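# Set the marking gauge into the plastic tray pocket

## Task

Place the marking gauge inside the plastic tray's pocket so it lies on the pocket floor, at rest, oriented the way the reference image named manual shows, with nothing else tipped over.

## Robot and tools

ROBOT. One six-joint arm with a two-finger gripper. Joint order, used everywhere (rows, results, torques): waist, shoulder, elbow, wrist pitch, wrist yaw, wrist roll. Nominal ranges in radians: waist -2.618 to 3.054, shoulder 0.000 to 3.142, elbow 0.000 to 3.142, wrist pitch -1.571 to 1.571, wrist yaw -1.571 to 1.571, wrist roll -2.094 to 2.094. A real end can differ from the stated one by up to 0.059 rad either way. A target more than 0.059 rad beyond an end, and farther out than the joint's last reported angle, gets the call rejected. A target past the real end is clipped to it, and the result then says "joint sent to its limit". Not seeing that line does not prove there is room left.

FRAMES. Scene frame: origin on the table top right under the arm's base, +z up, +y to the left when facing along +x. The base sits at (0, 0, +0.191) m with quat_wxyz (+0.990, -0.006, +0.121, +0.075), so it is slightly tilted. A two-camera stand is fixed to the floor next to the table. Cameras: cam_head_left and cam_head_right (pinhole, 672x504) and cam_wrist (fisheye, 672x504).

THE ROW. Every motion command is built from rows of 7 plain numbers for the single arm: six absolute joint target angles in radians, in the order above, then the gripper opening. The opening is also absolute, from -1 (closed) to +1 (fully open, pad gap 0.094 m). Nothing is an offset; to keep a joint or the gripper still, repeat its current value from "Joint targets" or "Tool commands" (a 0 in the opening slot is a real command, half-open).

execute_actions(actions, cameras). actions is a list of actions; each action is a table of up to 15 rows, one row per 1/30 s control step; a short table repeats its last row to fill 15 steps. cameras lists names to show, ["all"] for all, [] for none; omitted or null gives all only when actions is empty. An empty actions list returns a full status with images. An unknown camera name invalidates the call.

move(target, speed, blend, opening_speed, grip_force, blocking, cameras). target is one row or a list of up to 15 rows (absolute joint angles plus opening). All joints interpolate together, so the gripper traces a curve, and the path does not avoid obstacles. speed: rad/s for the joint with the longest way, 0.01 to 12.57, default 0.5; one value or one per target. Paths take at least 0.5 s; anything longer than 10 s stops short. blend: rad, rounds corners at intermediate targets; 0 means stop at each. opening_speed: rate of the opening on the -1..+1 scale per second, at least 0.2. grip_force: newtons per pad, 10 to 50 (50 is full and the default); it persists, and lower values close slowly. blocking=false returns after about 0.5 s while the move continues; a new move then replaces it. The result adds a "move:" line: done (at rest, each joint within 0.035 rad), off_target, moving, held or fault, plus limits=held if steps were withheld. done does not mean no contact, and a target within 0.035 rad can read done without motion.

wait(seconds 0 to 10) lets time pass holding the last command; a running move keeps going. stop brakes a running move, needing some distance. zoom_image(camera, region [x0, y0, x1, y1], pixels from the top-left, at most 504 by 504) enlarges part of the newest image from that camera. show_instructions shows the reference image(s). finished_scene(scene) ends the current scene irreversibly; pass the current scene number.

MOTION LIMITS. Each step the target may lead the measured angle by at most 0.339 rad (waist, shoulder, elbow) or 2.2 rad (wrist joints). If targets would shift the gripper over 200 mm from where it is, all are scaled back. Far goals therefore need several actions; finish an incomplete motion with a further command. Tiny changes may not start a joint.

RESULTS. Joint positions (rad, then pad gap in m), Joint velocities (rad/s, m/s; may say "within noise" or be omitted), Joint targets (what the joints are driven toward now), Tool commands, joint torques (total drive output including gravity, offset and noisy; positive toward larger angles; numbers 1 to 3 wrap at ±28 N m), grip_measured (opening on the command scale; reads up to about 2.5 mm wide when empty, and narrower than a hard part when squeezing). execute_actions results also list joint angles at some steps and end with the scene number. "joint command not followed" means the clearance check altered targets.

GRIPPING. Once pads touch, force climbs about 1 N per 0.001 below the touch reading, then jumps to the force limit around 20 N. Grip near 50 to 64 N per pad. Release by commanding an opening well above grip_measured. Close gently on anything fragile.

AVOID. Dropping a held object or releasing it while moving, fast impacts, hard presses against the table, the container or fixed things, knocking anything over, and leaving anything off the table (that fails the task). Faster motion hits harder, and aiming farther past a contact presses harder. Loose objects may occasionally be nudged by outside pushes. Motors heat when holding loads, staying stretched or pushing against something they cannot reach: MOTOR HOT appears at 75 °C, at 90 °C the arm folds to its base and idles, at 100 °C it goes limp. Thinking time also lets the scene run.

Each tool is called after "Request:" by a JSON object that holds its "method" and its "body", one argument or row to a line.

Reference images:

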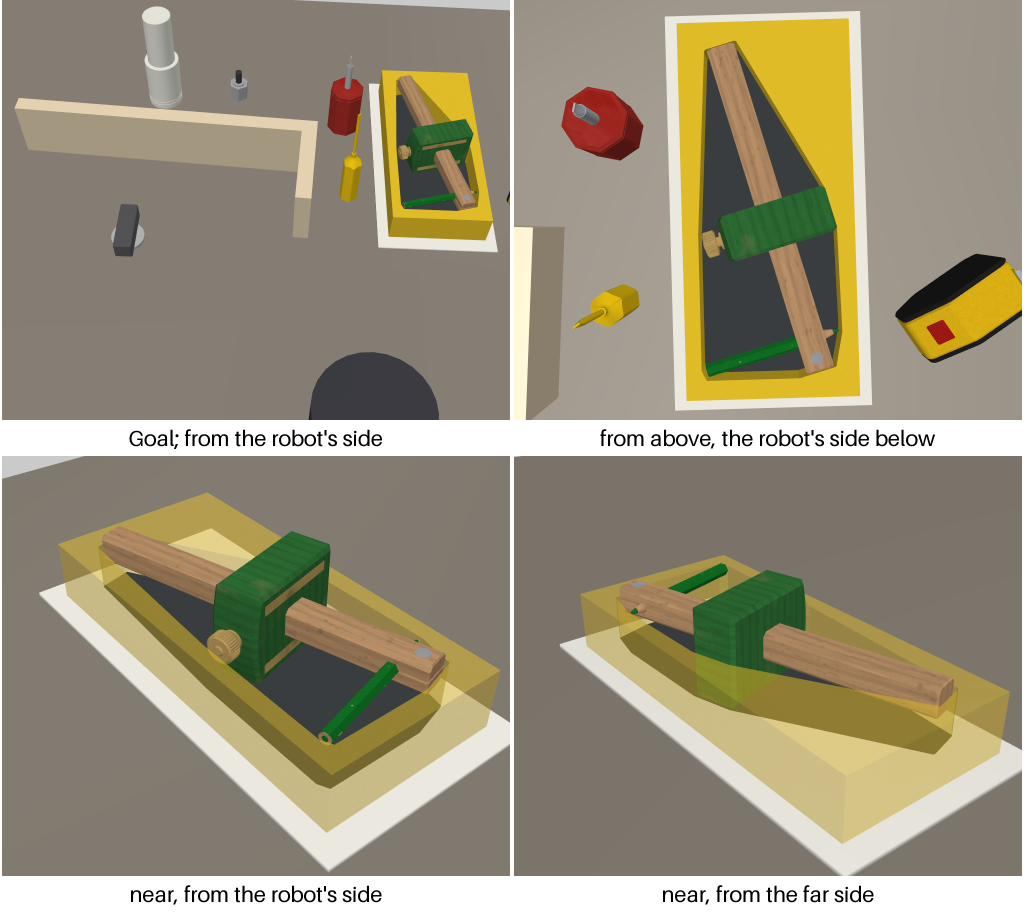

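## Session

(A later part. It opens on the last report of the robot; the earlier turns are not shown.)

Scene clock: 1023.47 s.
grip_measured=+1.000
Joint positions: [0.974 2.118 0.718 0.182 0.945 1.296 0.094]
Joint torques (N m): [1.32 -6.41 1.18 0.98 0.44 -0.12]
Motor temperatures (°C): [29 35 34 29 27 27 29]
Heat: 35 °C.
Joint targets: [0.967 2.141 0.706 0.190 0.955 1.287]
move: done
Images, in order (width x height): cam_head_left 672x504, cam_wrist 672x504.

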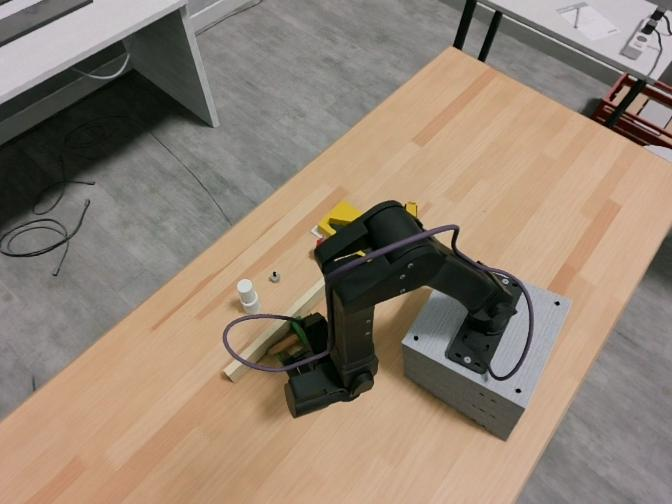

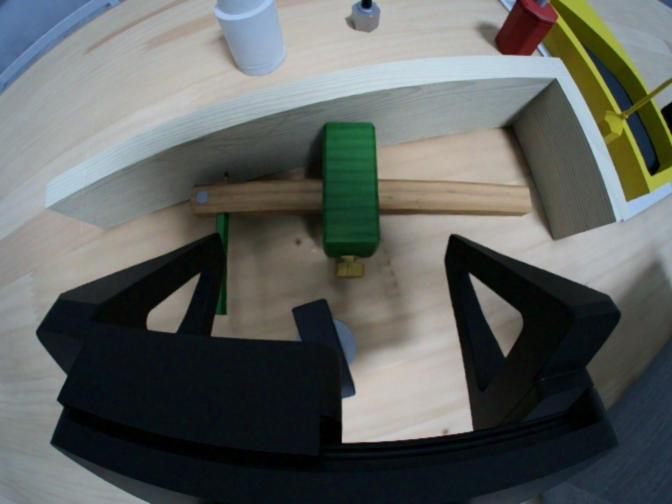

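Request:
{"method": "move", "body": {
  "target": [0.6375, 2.362, 1.50, -0.922, -0.578, 0.974, -0.75],
  "speed": 0.1,
  "cameras": ["cam_wrist", "cam_head_right"]
}}

Request:
{"method": "zoom_image", "body": {
  "camera": "cam_head_right",
  "region": [220, 340, 360, 450]
}}

Scene clock: 1332.70 s.
grip_measured=-0.502
Joint positions: [0.648 2.34 1.484 -0.924 -0.558 0.983 0.023]
Joint torques (N m): [1.17 -9.46 4.72 -0.29 -0.48 -0.11]
Heat: 37 °C.
Joint targets: [0.637 2.362 1.500 -0.922 -0.578 0.974]
move: done
Images, in order (width x height): cam_head_right 672x504, cam_wrist 672x504.

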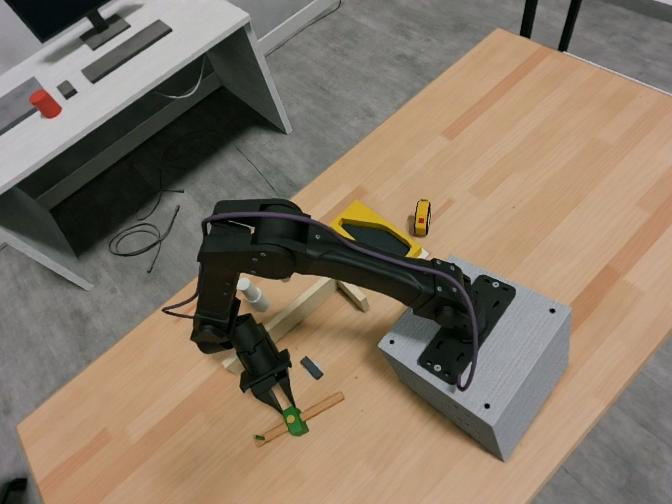

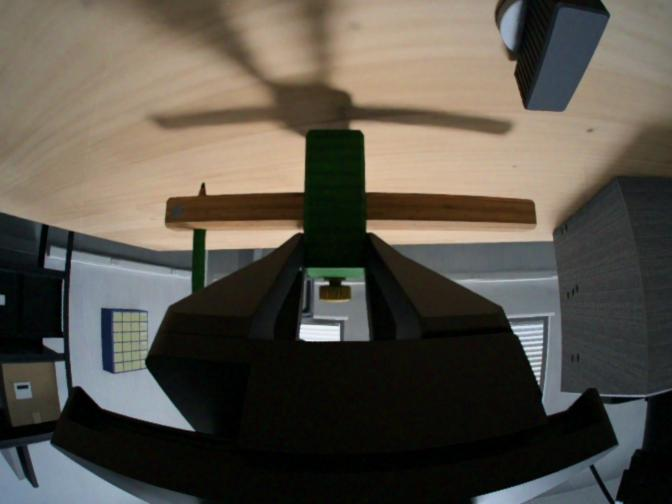

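Scaled by 3.600 from the camera's 672x504 image, which has a finer 960x720 frame.

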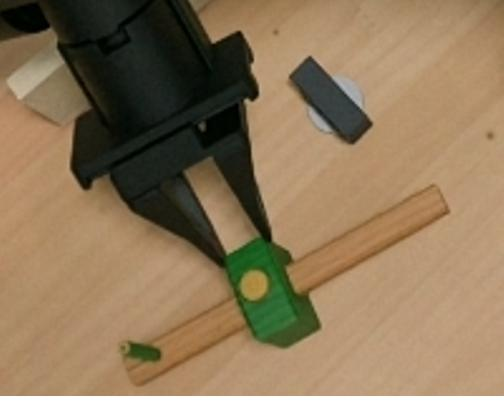

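Request:
{"method": "move", "body": {
  "target": [0.633, 2.38, 1.494, -0.90, -0.578, 0.970, -0.75],
  "speed": 0.08,
  "cameras": ["cam_wrist"]
}}

Scene clock: 1353.37 s.
grip_measured=-0.502
Joint positions: [0.641 2.358 1.484 -0.901 -0.558 0.979 0.023]
Joint torques (N m): [1.32 -9.44 4.18 -0.27 -0.47 -0.11]
Heat: 35 °C.
Joint targets: [0.633 2.380 1.494 -0.900 -0.578 0.970]
move: done
Images, in order (width x height): cam_wrist 672x504.

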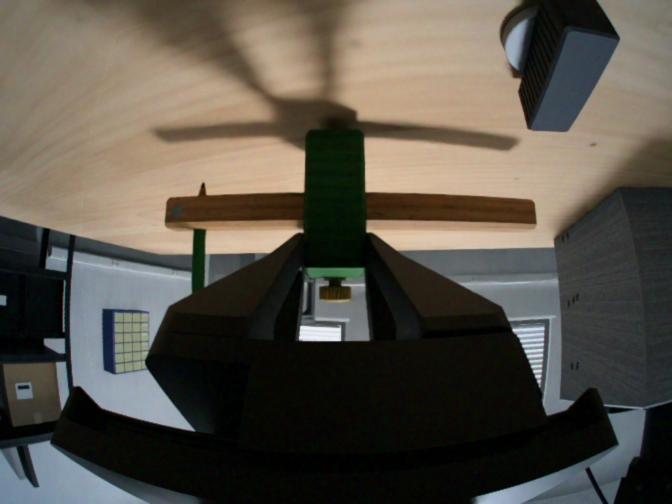

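Request:
{"method": "move", "body": {
  "target": [0.629, 2.40, 1.490, -0.878, -0.578, 0.966, -0.75],
  "speed": 0.08,
  "cameras": ["cam_wrist"]
}}

Scene clock: 1366.57 s.
grip_measured=-0.502
Joint positions: [0.639 2.376 1.484 -0.884 -0.56 0.974 0.023]
Joint torques (N m): [1.11 -9.4 3.73 -0.24 -0.46 -0.11]
Heat: 35 °C.
Joint targets: [0.629 2.400 1.490 -0.878 -0.578 0.966]
move: done
Images, in order (width x height): cam_wrist 672x504.

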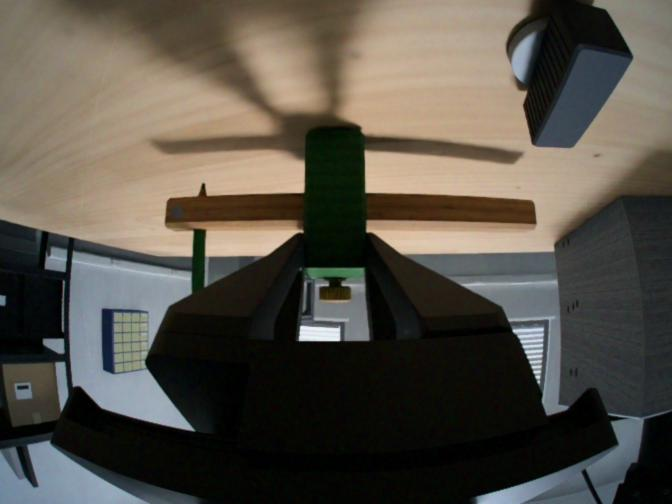

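Request:
{"method": "move", "body": {
  "target": [0.627, 2.409, 1.488, -0.868, -0.578, 0.964, -0.75],
  "speed": 0.05,
  "cameras": ["cam_wrist", "cam_head_left"]
}}

Request:
{"method": "zoom_image", "body": {
  "camera": "cam_wrist",
  "region": [130, 60, 550, 300]
}}

Scene clock: 1375.40 s.
grip_measured=-0.502
Joint positions: [0.639 2.38 1.484 -0.884 -0.564 0.972 0.023]
Joint torques (N m): [0.95 -8.98 3.59 -0.14 -0.42 -0.1]
Heat: 36 °C.
Joint targets: [0.627 2.409 1.488 -0.868 -0.578 0.964]
move: done
Images, in order (width x height): cam_head_left 672x504, cam_wrist 672x504.

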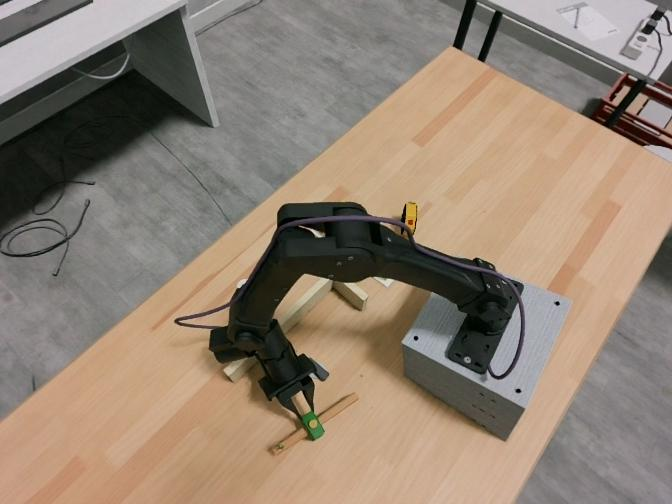

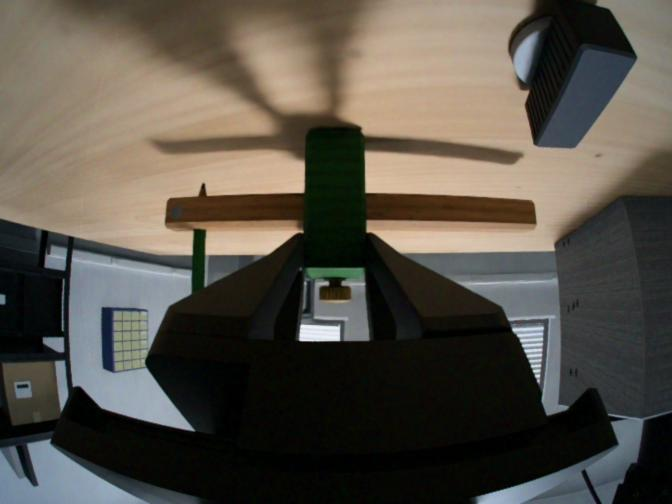

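Scaled by 1.200 from the camera's 672x504 image, which has a finer 960x720 frame.

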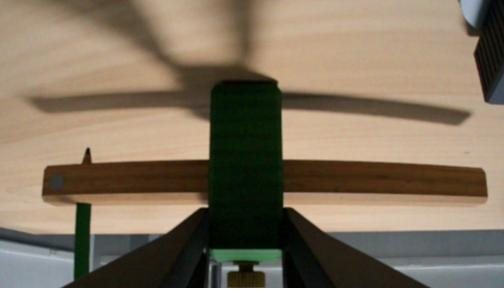

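Request:
{"method": "move", "body": {
  "target": [0.627, 2.404, 1.488, -0.875, -0.578, 0.964, 0.3],
  "speed": 0.1,
  "opening_speed": 0.6,
  "cameras": ["all"]
}}

Request:
{"method": "zoom_image", "body": {
  "camera": "cam_head_left",
  "region": [260, 340, 400, 450]
}}

Request:
{"method": "zoom_image", "body": {
  "camera": "cam_head_right",
  "region": [220, 340, 360, 450]
}}

Scene clock: 1391.50 s.
grip_measured=+0.298
Joint positions: [0.639 2.38 1.484 -0.884 -0.569 0.971 0.061]
Joint torques (N m): [0.96 -9.32 3.58 -0.21 -0.37 -0.11]
Heat: 35 °C.
Joint targets: [0.627 2.404 1.488 -0.875 -0.578 0.964]
move: done

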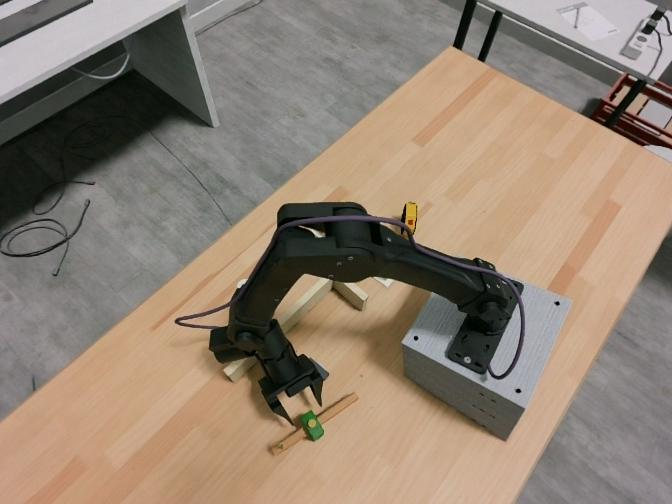

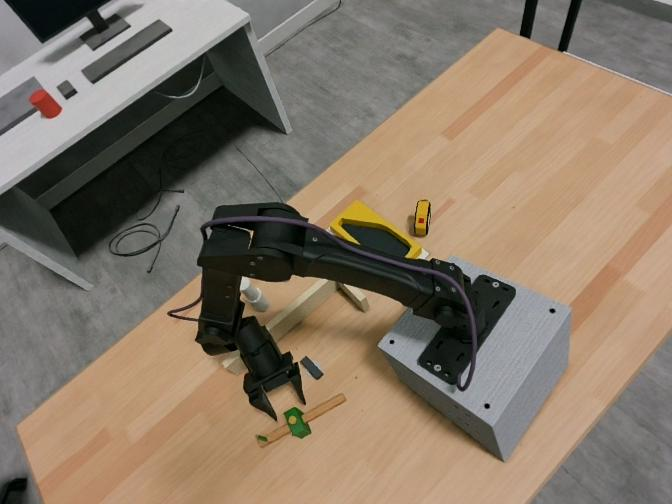

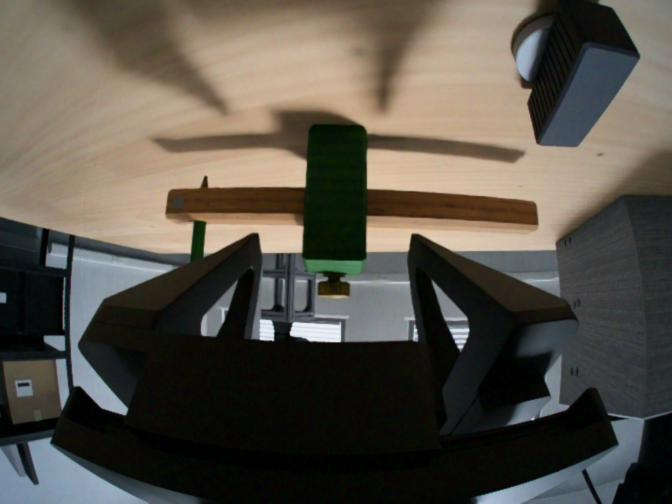

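Scaled by 3.600 from the camera's 672x504 image, which has a finer 960x720 frame.

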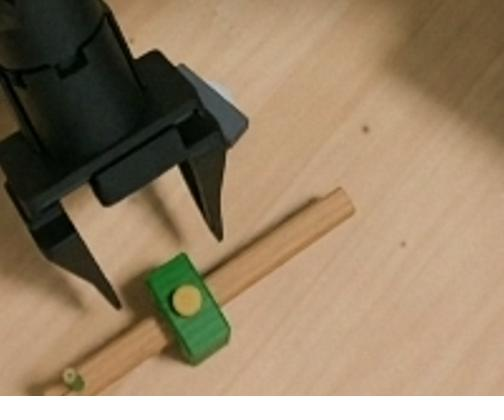

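Scaled by 3.600 from the camera's 672x504 image, which has a finer 960x720 frame.

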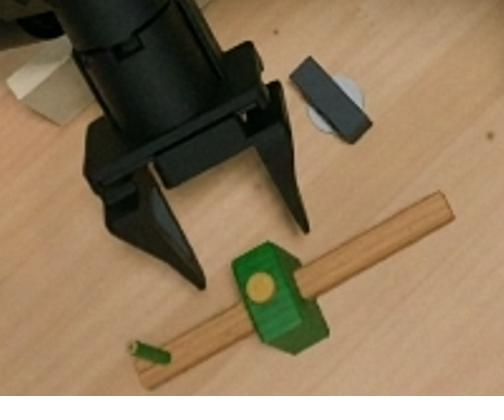

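Request:
{"method": "move", "body": {
  "target": [
    [0.665, 2.17, 1.49, -1.08, -0.57, 1.02, 0.3],
    [1.2, 1.75, 1.4, -1.2, 0.1, 0.2, 0.3],
    [1.68, 2.53, 1.64, -1.282, 0.855, -0.68, 0.3]
  ],
  "speed": [0.3, 0.9, 0.7],
  "blend": [0.05, 0.15, 0],
  "cameras": ["all"]
}}

Request:
{"method": "zoom_image", "body": {
  "camera": "cam_head_left",
  "region": [240, 360, 420, 500]
}}

Request:
{"method": "zoom_image", "body": {
  "camera": "cam_head_right",
  "region": [220, 360, 400, 500]
}}

Scene clock: 1466.20 s.
grip_measured=+0.298
Joint positions: [1.675 2.518 1.615 -1.269 0.846 -0.671 0.061]
Joint torques (N m): [3.56 -10.19 5.79 -0.7 0.33 -0.11]
Heat: 35 °C.
Joint targets: [1.680 2.530 1.640 -1.282 0.855 -0.680]
move: done

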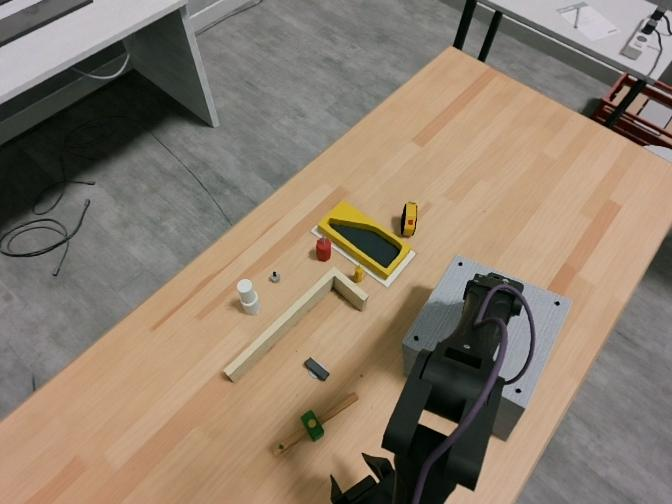

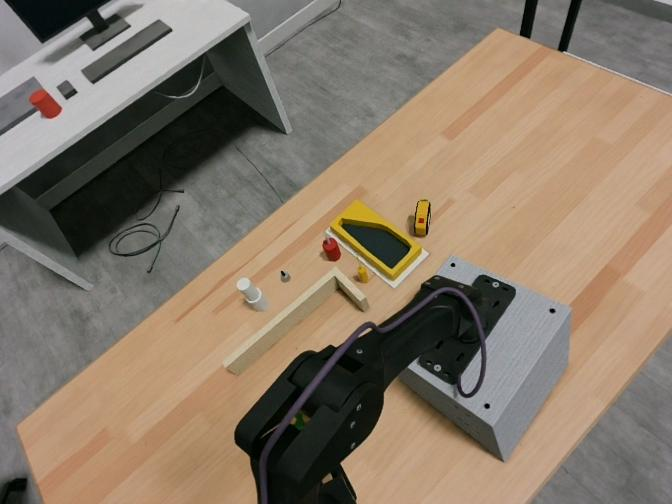

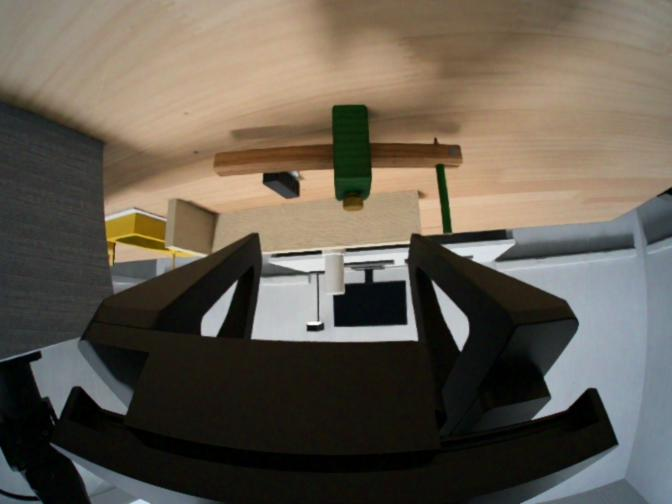

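Scaled by 2.800 from the camera's 672x504 image, which has a finer 960x720 frame.

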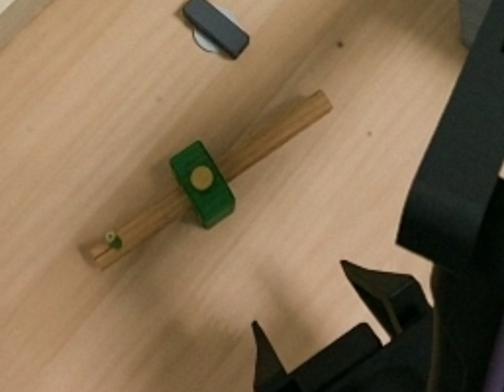

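Scaled by 2.800 from the camera's 672x504 image, which has a finer 960x720 frame.

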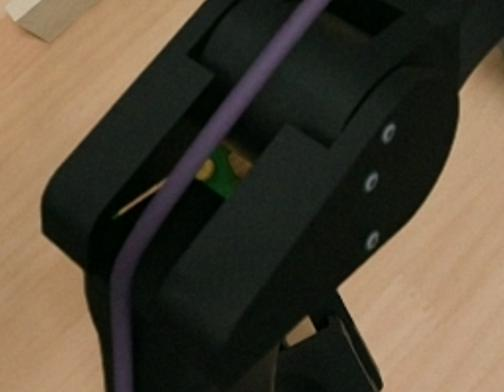

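Request:
{"method": "move", "body": {
  "target": [1.581, 2.585, 1.60, -1.085, 0.903, -0.84, 0.3],
  "speed": 0.4,
  "cameras": ["cam_wrist"]
}}

Request:
{"method": "zoom_image", "body": {
  "camera": "cam_wrist",
  "region": [170, 80, 500, 300]
}}

Scene clock: 1545.10 s.
grip_measured=+0.298
Joint positions: [1.584 2.562 1.615 -1.098 0.894 -0.831 0.061]
Joint torques (N m): [3.02 -9.66 2.67 -0.21 0.36 -0.11]
Heat: 37 °C.
Joint targets: [1.581 2.585 1.600 -1.085 0.903 -0.840]
move: done
Images, in order (width x height): cam_wrist 672x504.

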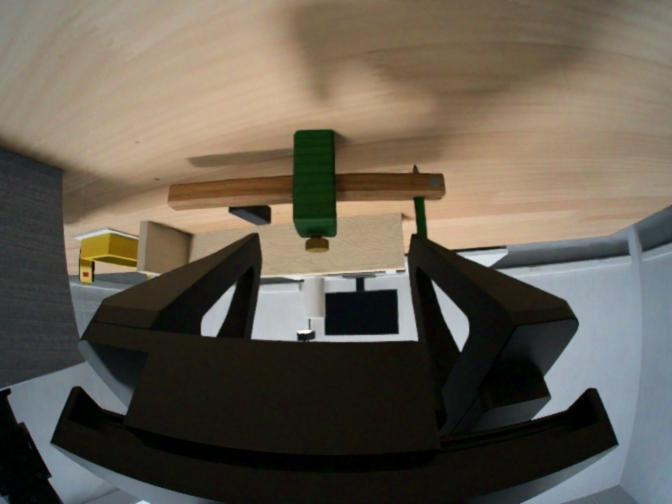

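Scaled by 1.527 from the camera's 672x504 image, which has a finer 960x720 frame.

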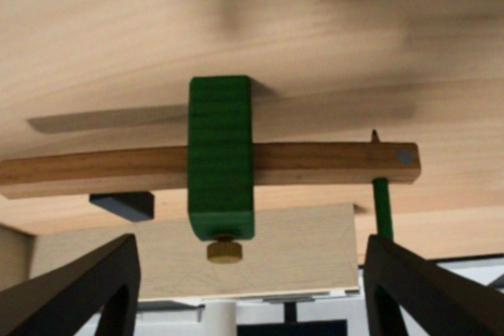

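Request:
{"method": "move", "body": {
  "target": [1.509, 2.598, 1.488, -0.912, 0.935, -0.936, 0.3],
  "speed": 0.4,
  "cameras": ["cam_wrist", "cam_head_left"]
}}

Request:
{"method": "zoom_image", "body": {
  "camera": "cam_wrist",
  "region": [170, 80, 500, 300]
}}

Request:
{"method": "zoom_image", "body": {
  "camera": "cam_head_left",
  "region": [240, 360, 420, 500]
}}

Scene clock: 1603.67 s.
grip_measured=+0.298
Joint positions: [1.512 2.576 1.5 -0.924 0.926 -0.927 0.061]
Joint torques (N m): [2.84 -9.43 2.36 -0.17 0.37 -0.12]
Heat: 39 °C.
Joint targets: [1.509 2.598 1.488 -0.912 0.935 -0.936]
move: done
Images, in order (width x height): cam_head_left 672x504, cam_wrist 672x504.

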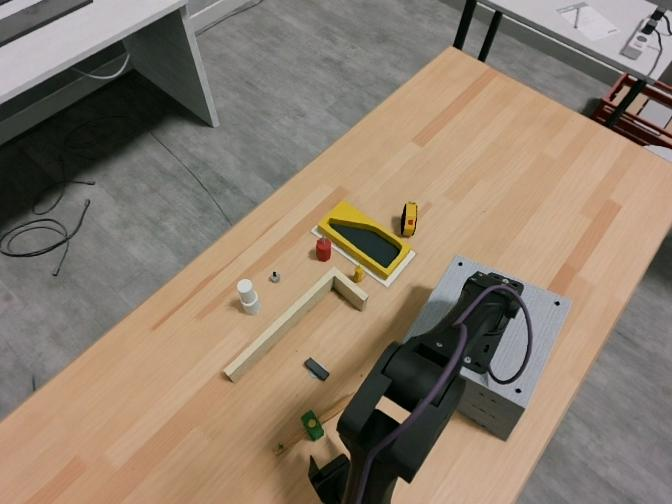

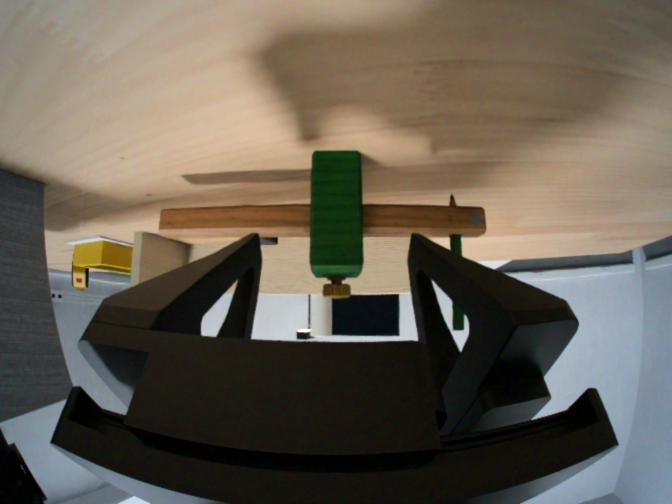

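Scaled by 1.527 from the camera's 672x504 image, which has a finer 960x720 frame.

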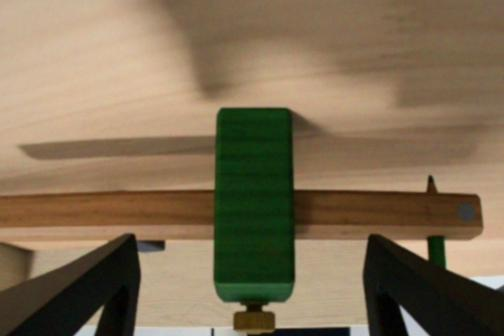

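Scaled by 2.800 from the camera's 672x504 image, which has a finer 960x720 frame.

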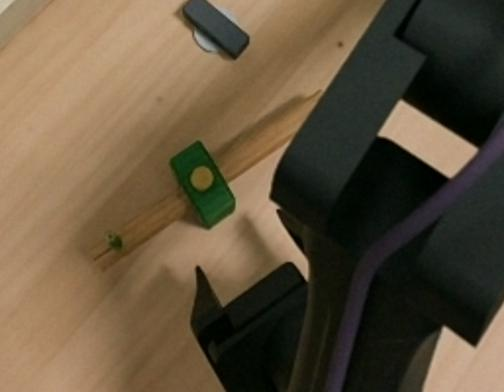

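Request:
{"method": "move", "body": {
  "target": [1.475, 2.542, 1.455, -0.852, 0.950, -0.974, 0.3],
  "speed": 0.3,
  "cameras": ["cam_wrist", "cam_head_left"]
}}

Request:
{"method": "zoom_image", "body": {
  "camera": "cam_wrist",
  "region": [170, 80, 500, 300]
}}

Request:
{"method": "zoom_image", "body": {
  "camera": "cam_head_left",
  "region": [260, 380, 380, 480]
}}

Scene clock: 1647.47 s.
grip_measured=+0.298
Joint positions: [1.481 2.576 1.469 -0.863 0.941 -0.965 0.061]
Joint torques (N m): [2.61 -13.44 2.1 -0.11 0.39 -0.11]
Heat: 38 °C.
Joint targets: [1.475 2.542 1.455 -0.852 0.950 -0.974]
move: done
Images, in order (width x height): cam_head_left 672x504, cam_wrist 672x504.

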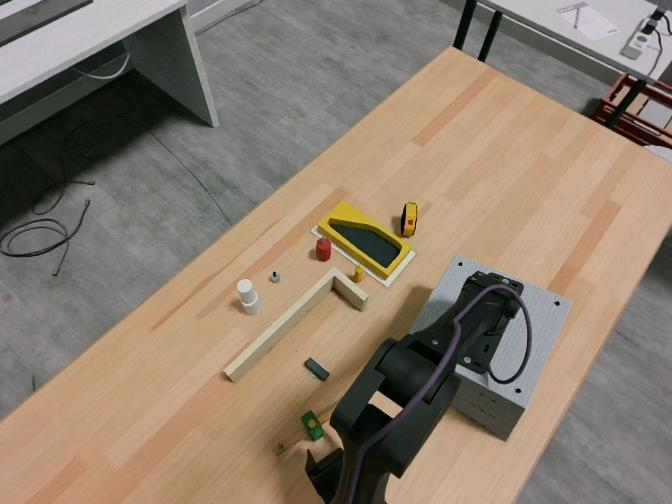

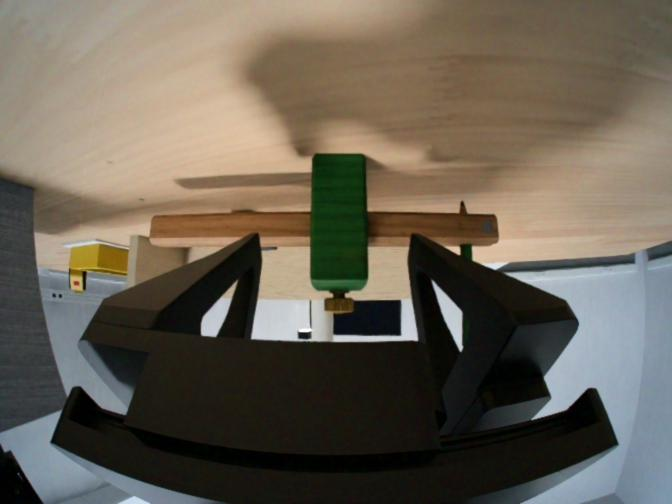

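Scaled by 1.527 from the camera's 672x504 image, which has a finer 960x720 frame.

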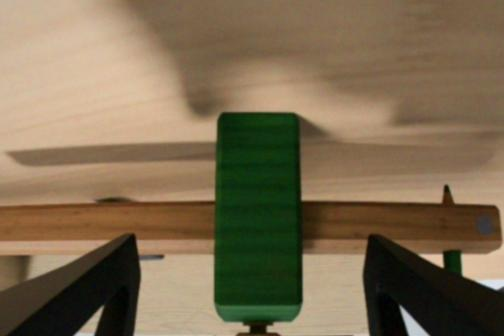

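Scaled by 4.200 from the camera's 672x504 image, which has a finer 960x720 frame.

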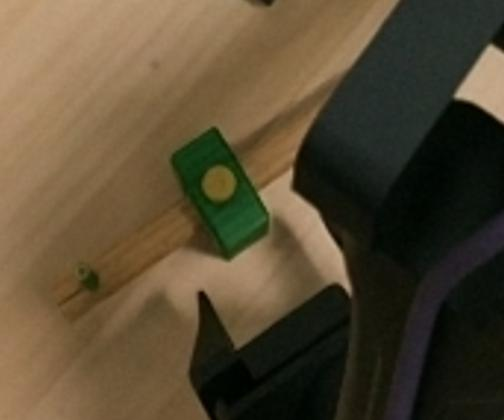

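Request:
{"method": "move", "body": {
  "target": [1.440, 2.505, 1.395, -0.783, 0.961, -1.027, 0.3],
  "speed": 0.3,
  "cameras": ["cam_wrist", "cam_head_left"]
}}

Request:
{"method": "zoom_image", "body": {
  "camera": "cam_wrist",
  "region": [170, 80, 500, 300]
}}

Request:
{"method": "zoom_image", "body": {
  "camera": "cam_head_left",
  "region": [260, 380, 380, 480]
}}

Scene clock: 1705.67 s.
grip_measured=+0.298
Joint positions: [1.446 2.54 1.41 -0.794 0.952 -1.018 0.061]
Joint torques (N m): [2.51 -13.27 1.96 -0.05 0.4 -0.13]
Motor temperatures (°C): [29 41 31 29 26 27 30]
Heat: 41 °C.
Joint targets: [1.440 2.505 1.395 -0.783 0.961 -1.027]
move: done
Images, in order (width x height): cam_head_left 672x504, cam_wrist 672x504.

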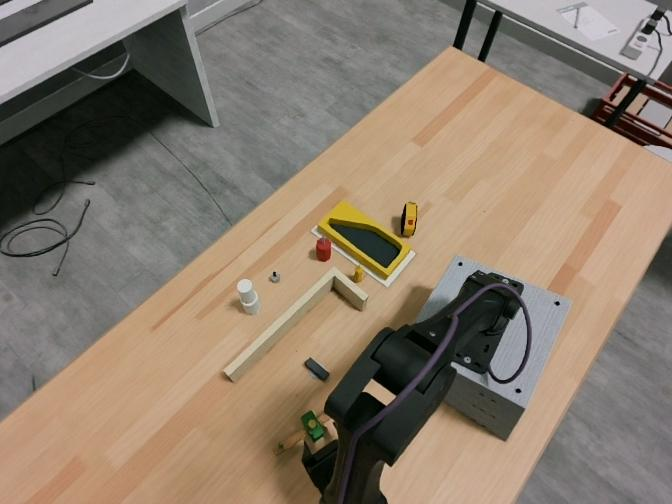

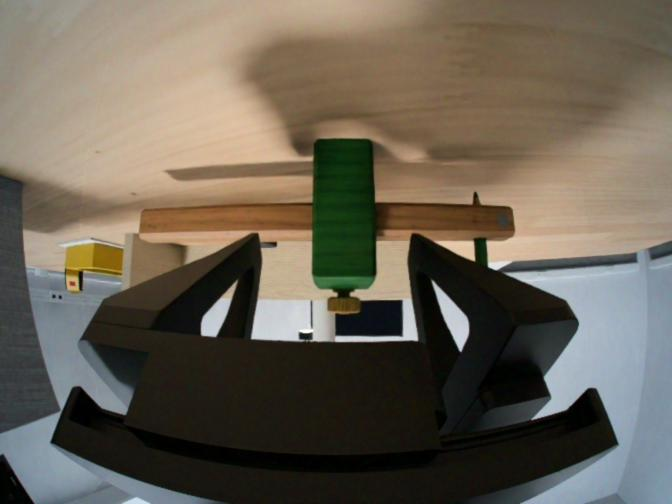

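Scaled by 1.527 from the camera's 672x504 image, which has a finer 960x720 frame.

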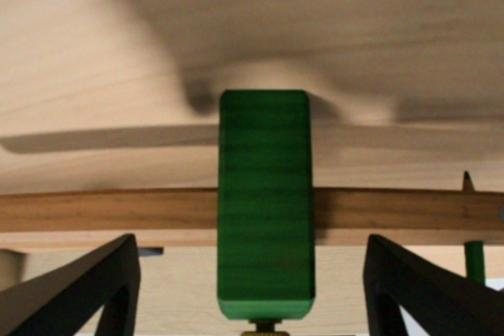

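Scaled by 4.200 from the camera's 672x504 image, which has a finer 960x720 frame.

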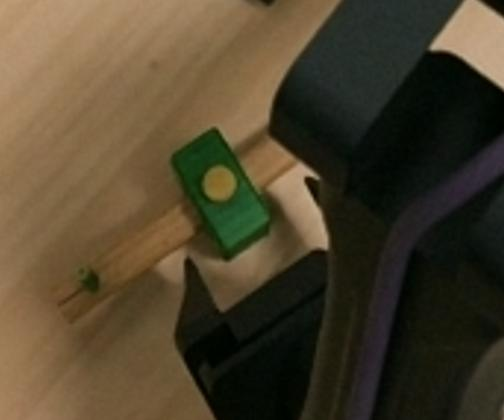

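Request:
{"method": "move", "body": {
  "target": [1.440, 2.515, 1.395, -0.783, 0.961, -1.027, -0.75],
  "speed": 0.3,
  "opening_speed": 0.8,
  "cameras": ["cam_wrist", "cam_head_left"]
}}

Request:
{"method": "zoom_image", "body": {
  "camera": "cam_wrist",
  "region": [170, 80, 500, 300]
}}

Request:
{"method": "zoom_image", "body": {
  "camera": "cam_head_left",
  "region": [260, 380, 380, 480]
}}

Scene clock: 1732.93 s.
grip_measured=-0.483
Joint positions: [1.446 2.54 1.41 -0.791 0.953 -1.019 0.024]
Joint torques (N m): [2.52 -12.51 1.99 -0.09 0.39 -0.1]
Heat: 44 °C.
Joint targets: [1.440 2.515 1.395 -0.783 0.961 -1.027]
move: done
Images, in order (width x height): cam_head_left 672x504, cam_wrist 672x504.

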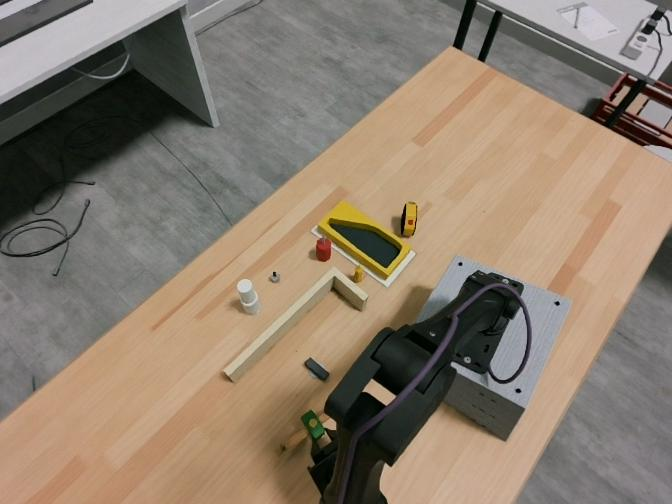

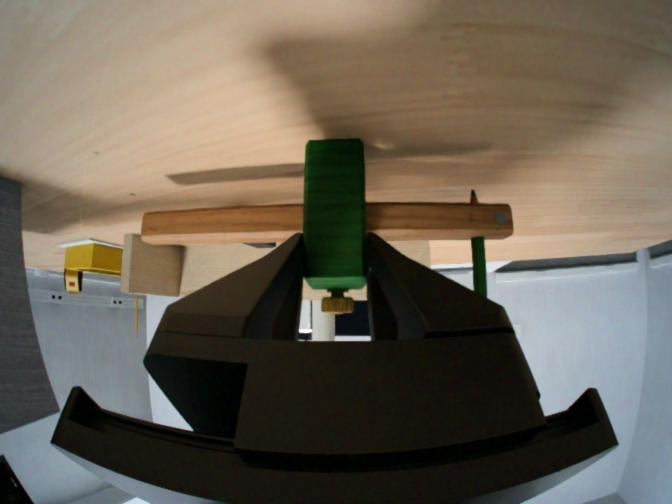

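Scaled by 1.527 from the camera's 672x504 image, which has a finer 960x720 frame.

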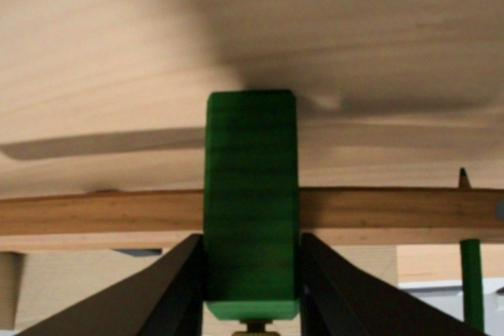

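Scaled by 4.200 from the camera's 672x504 image, which has a finer 960x720 frame.

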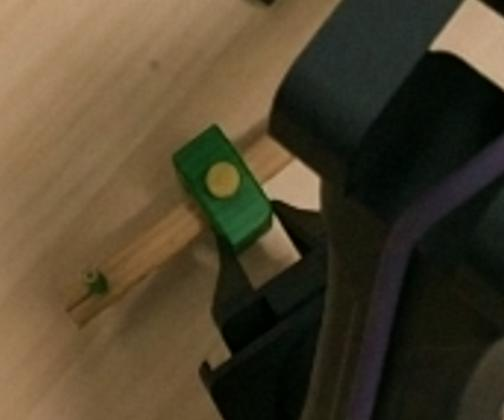

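Request:
{"method": "move", "body": {
  "target": [
    [1.543, 2.335, 1.458, -1.145, 0.905, -0.868, -0.75],
    [1.08, 1.8, 1.25, -1.0, 0.13, -1.23, -0.75],
    [0.642, 1.975, 1.03, -0.425, -0.662, -1.57, -0.75]
  ],
  "speed": 0.6,
  "blend": 0.08,
  "cameras": ["all"]
}}

Request:
{"method": "zoom_image", "body": {
  "camera": "cam_head_left",
  "region": [240, 320, 400, 450]
}}

Request:
{"method": "zoom_image", "body": {
  "camera": "cam_head_right",
  "region": [220, 320, 380, 450]
}}

Scene clock: 1823.70 s.
grip_measured=-0.483
Joint positions: [0.644 1.96 1.043 -0.432 -0.626 -1.561 0.024]
Joint torques (N m): [1.44 -8.02 2.99 0.66 -0.65 -0.11]
Heat: 45 °C.
Joint targets: [0.642 1.975 1.030 -0.425 -0.662 -1.570]
move: off_target; the wrist yaw is farthest, 0.036 rad from its target

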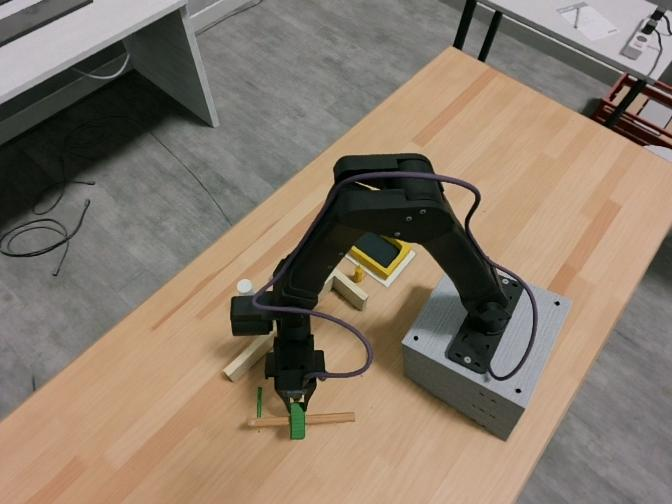

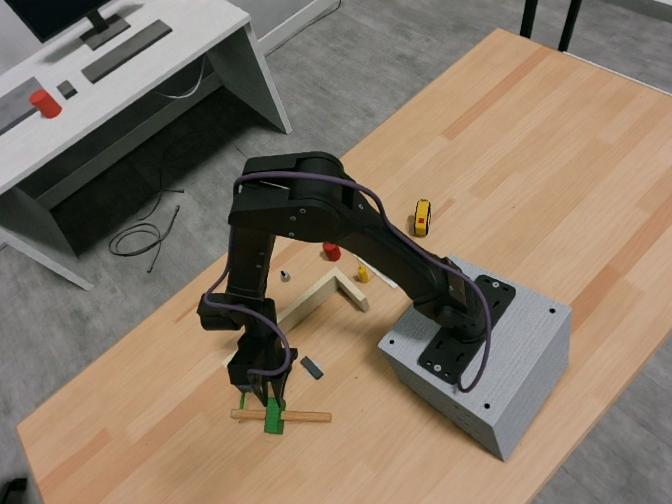

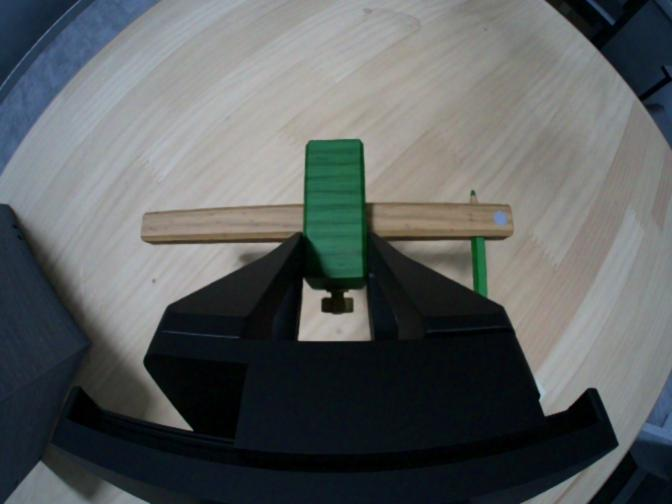

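Scaled by 3.150 from the camera's 672x504 image, which has a finer 960x720 frame.

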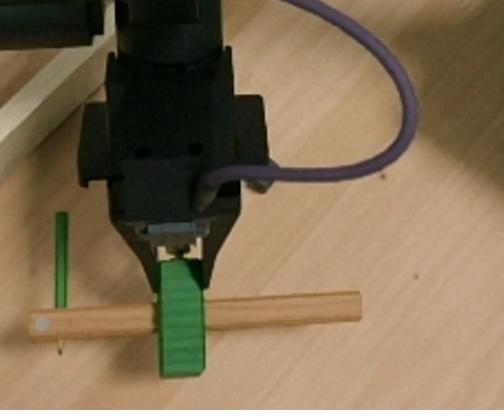

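Scaled by 3.150 from the camera's 672x504 image, which has a finer 960x720 frame.

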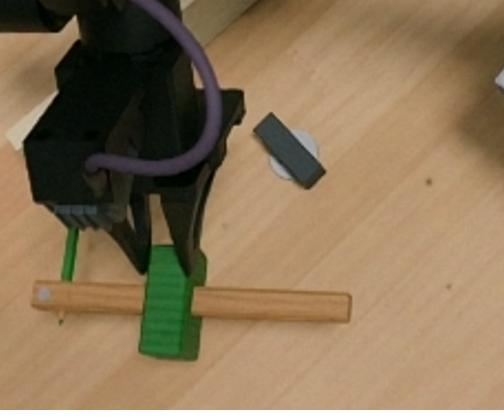

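Request:
{"method": "move", "body": {
  "target": [0.611, 2.195, 1.040, -0.238, -0.685, -1.609, -0.75],
  "speed": 0.35,
  "cameras": ["all"]
}}

Request:
{"method": "zoom_image", "body": {
  "camera": "cam_head_left",
  "region": [240, 340, 380, 450]
}}

Request:
{"method": "zoom_image", "body": {
  "camera": "cam_head_right",
  "region": [220, 340, 360, 450]
}}

Scene clock: 1876.23 s.
grip_measured=-0.483
Joint positions: [0.618 2.182 1.043 -0.245 -0.649 -1.6 0.024]
Joint torques (N m): [1.1 -8.61 2.56 0.56 -0.65 -0.11]
Heat: 41 °C.
Joint targets: [0.611 2.195 1.040 -0.238 -0.685 -1.609]
move: off_target; the wrist yaw is farthest, 0.036 rad from its target

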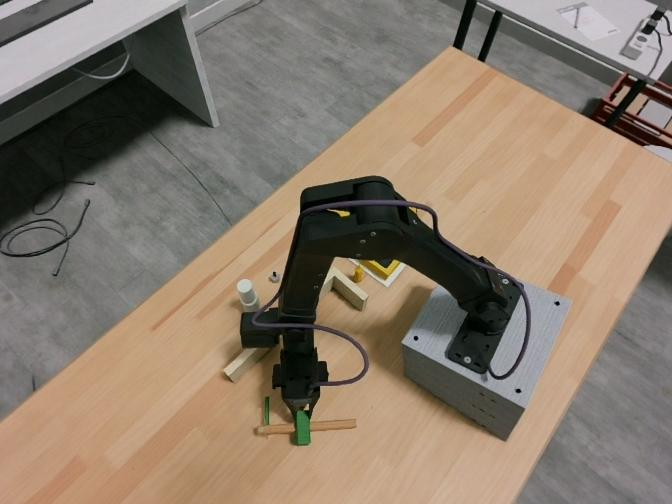

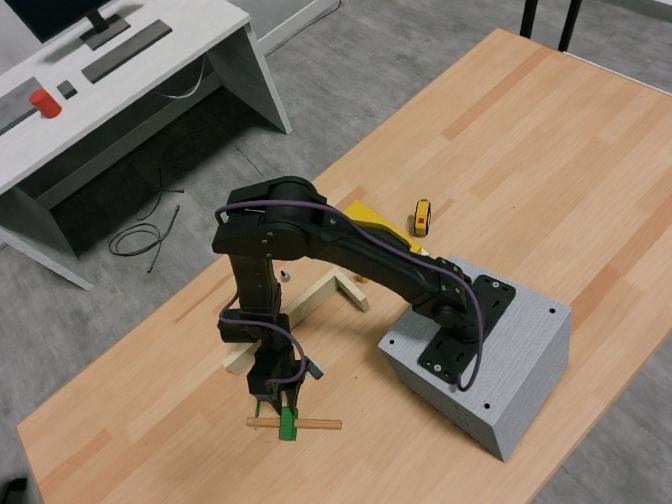

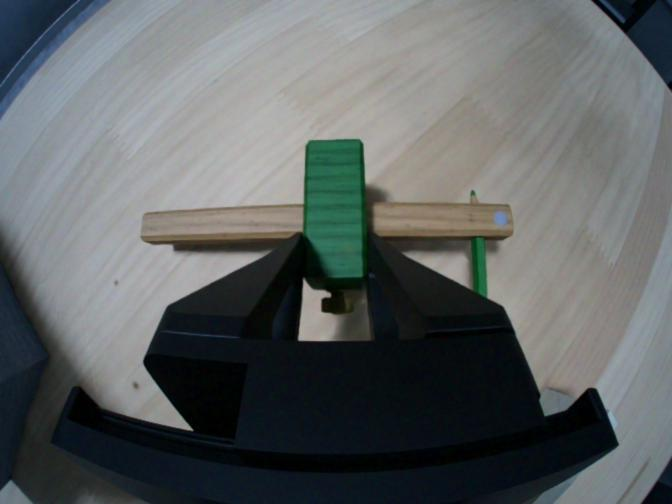

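Scaled by 3.600 from the camera's 672x504 image, which has a finer 960x720 frame.

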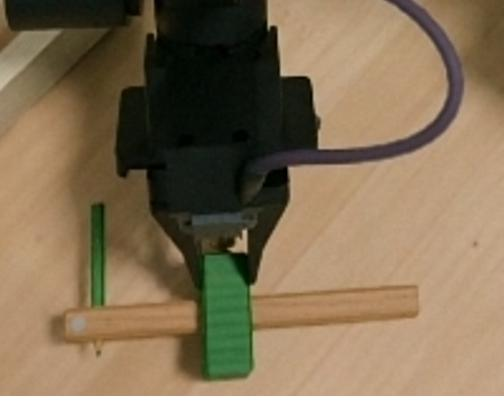

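Scaled by 3.600 from the camera's 672x504 image, which has a finer 960x720 frame.

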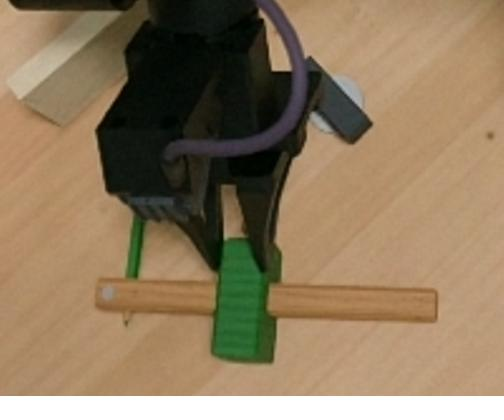

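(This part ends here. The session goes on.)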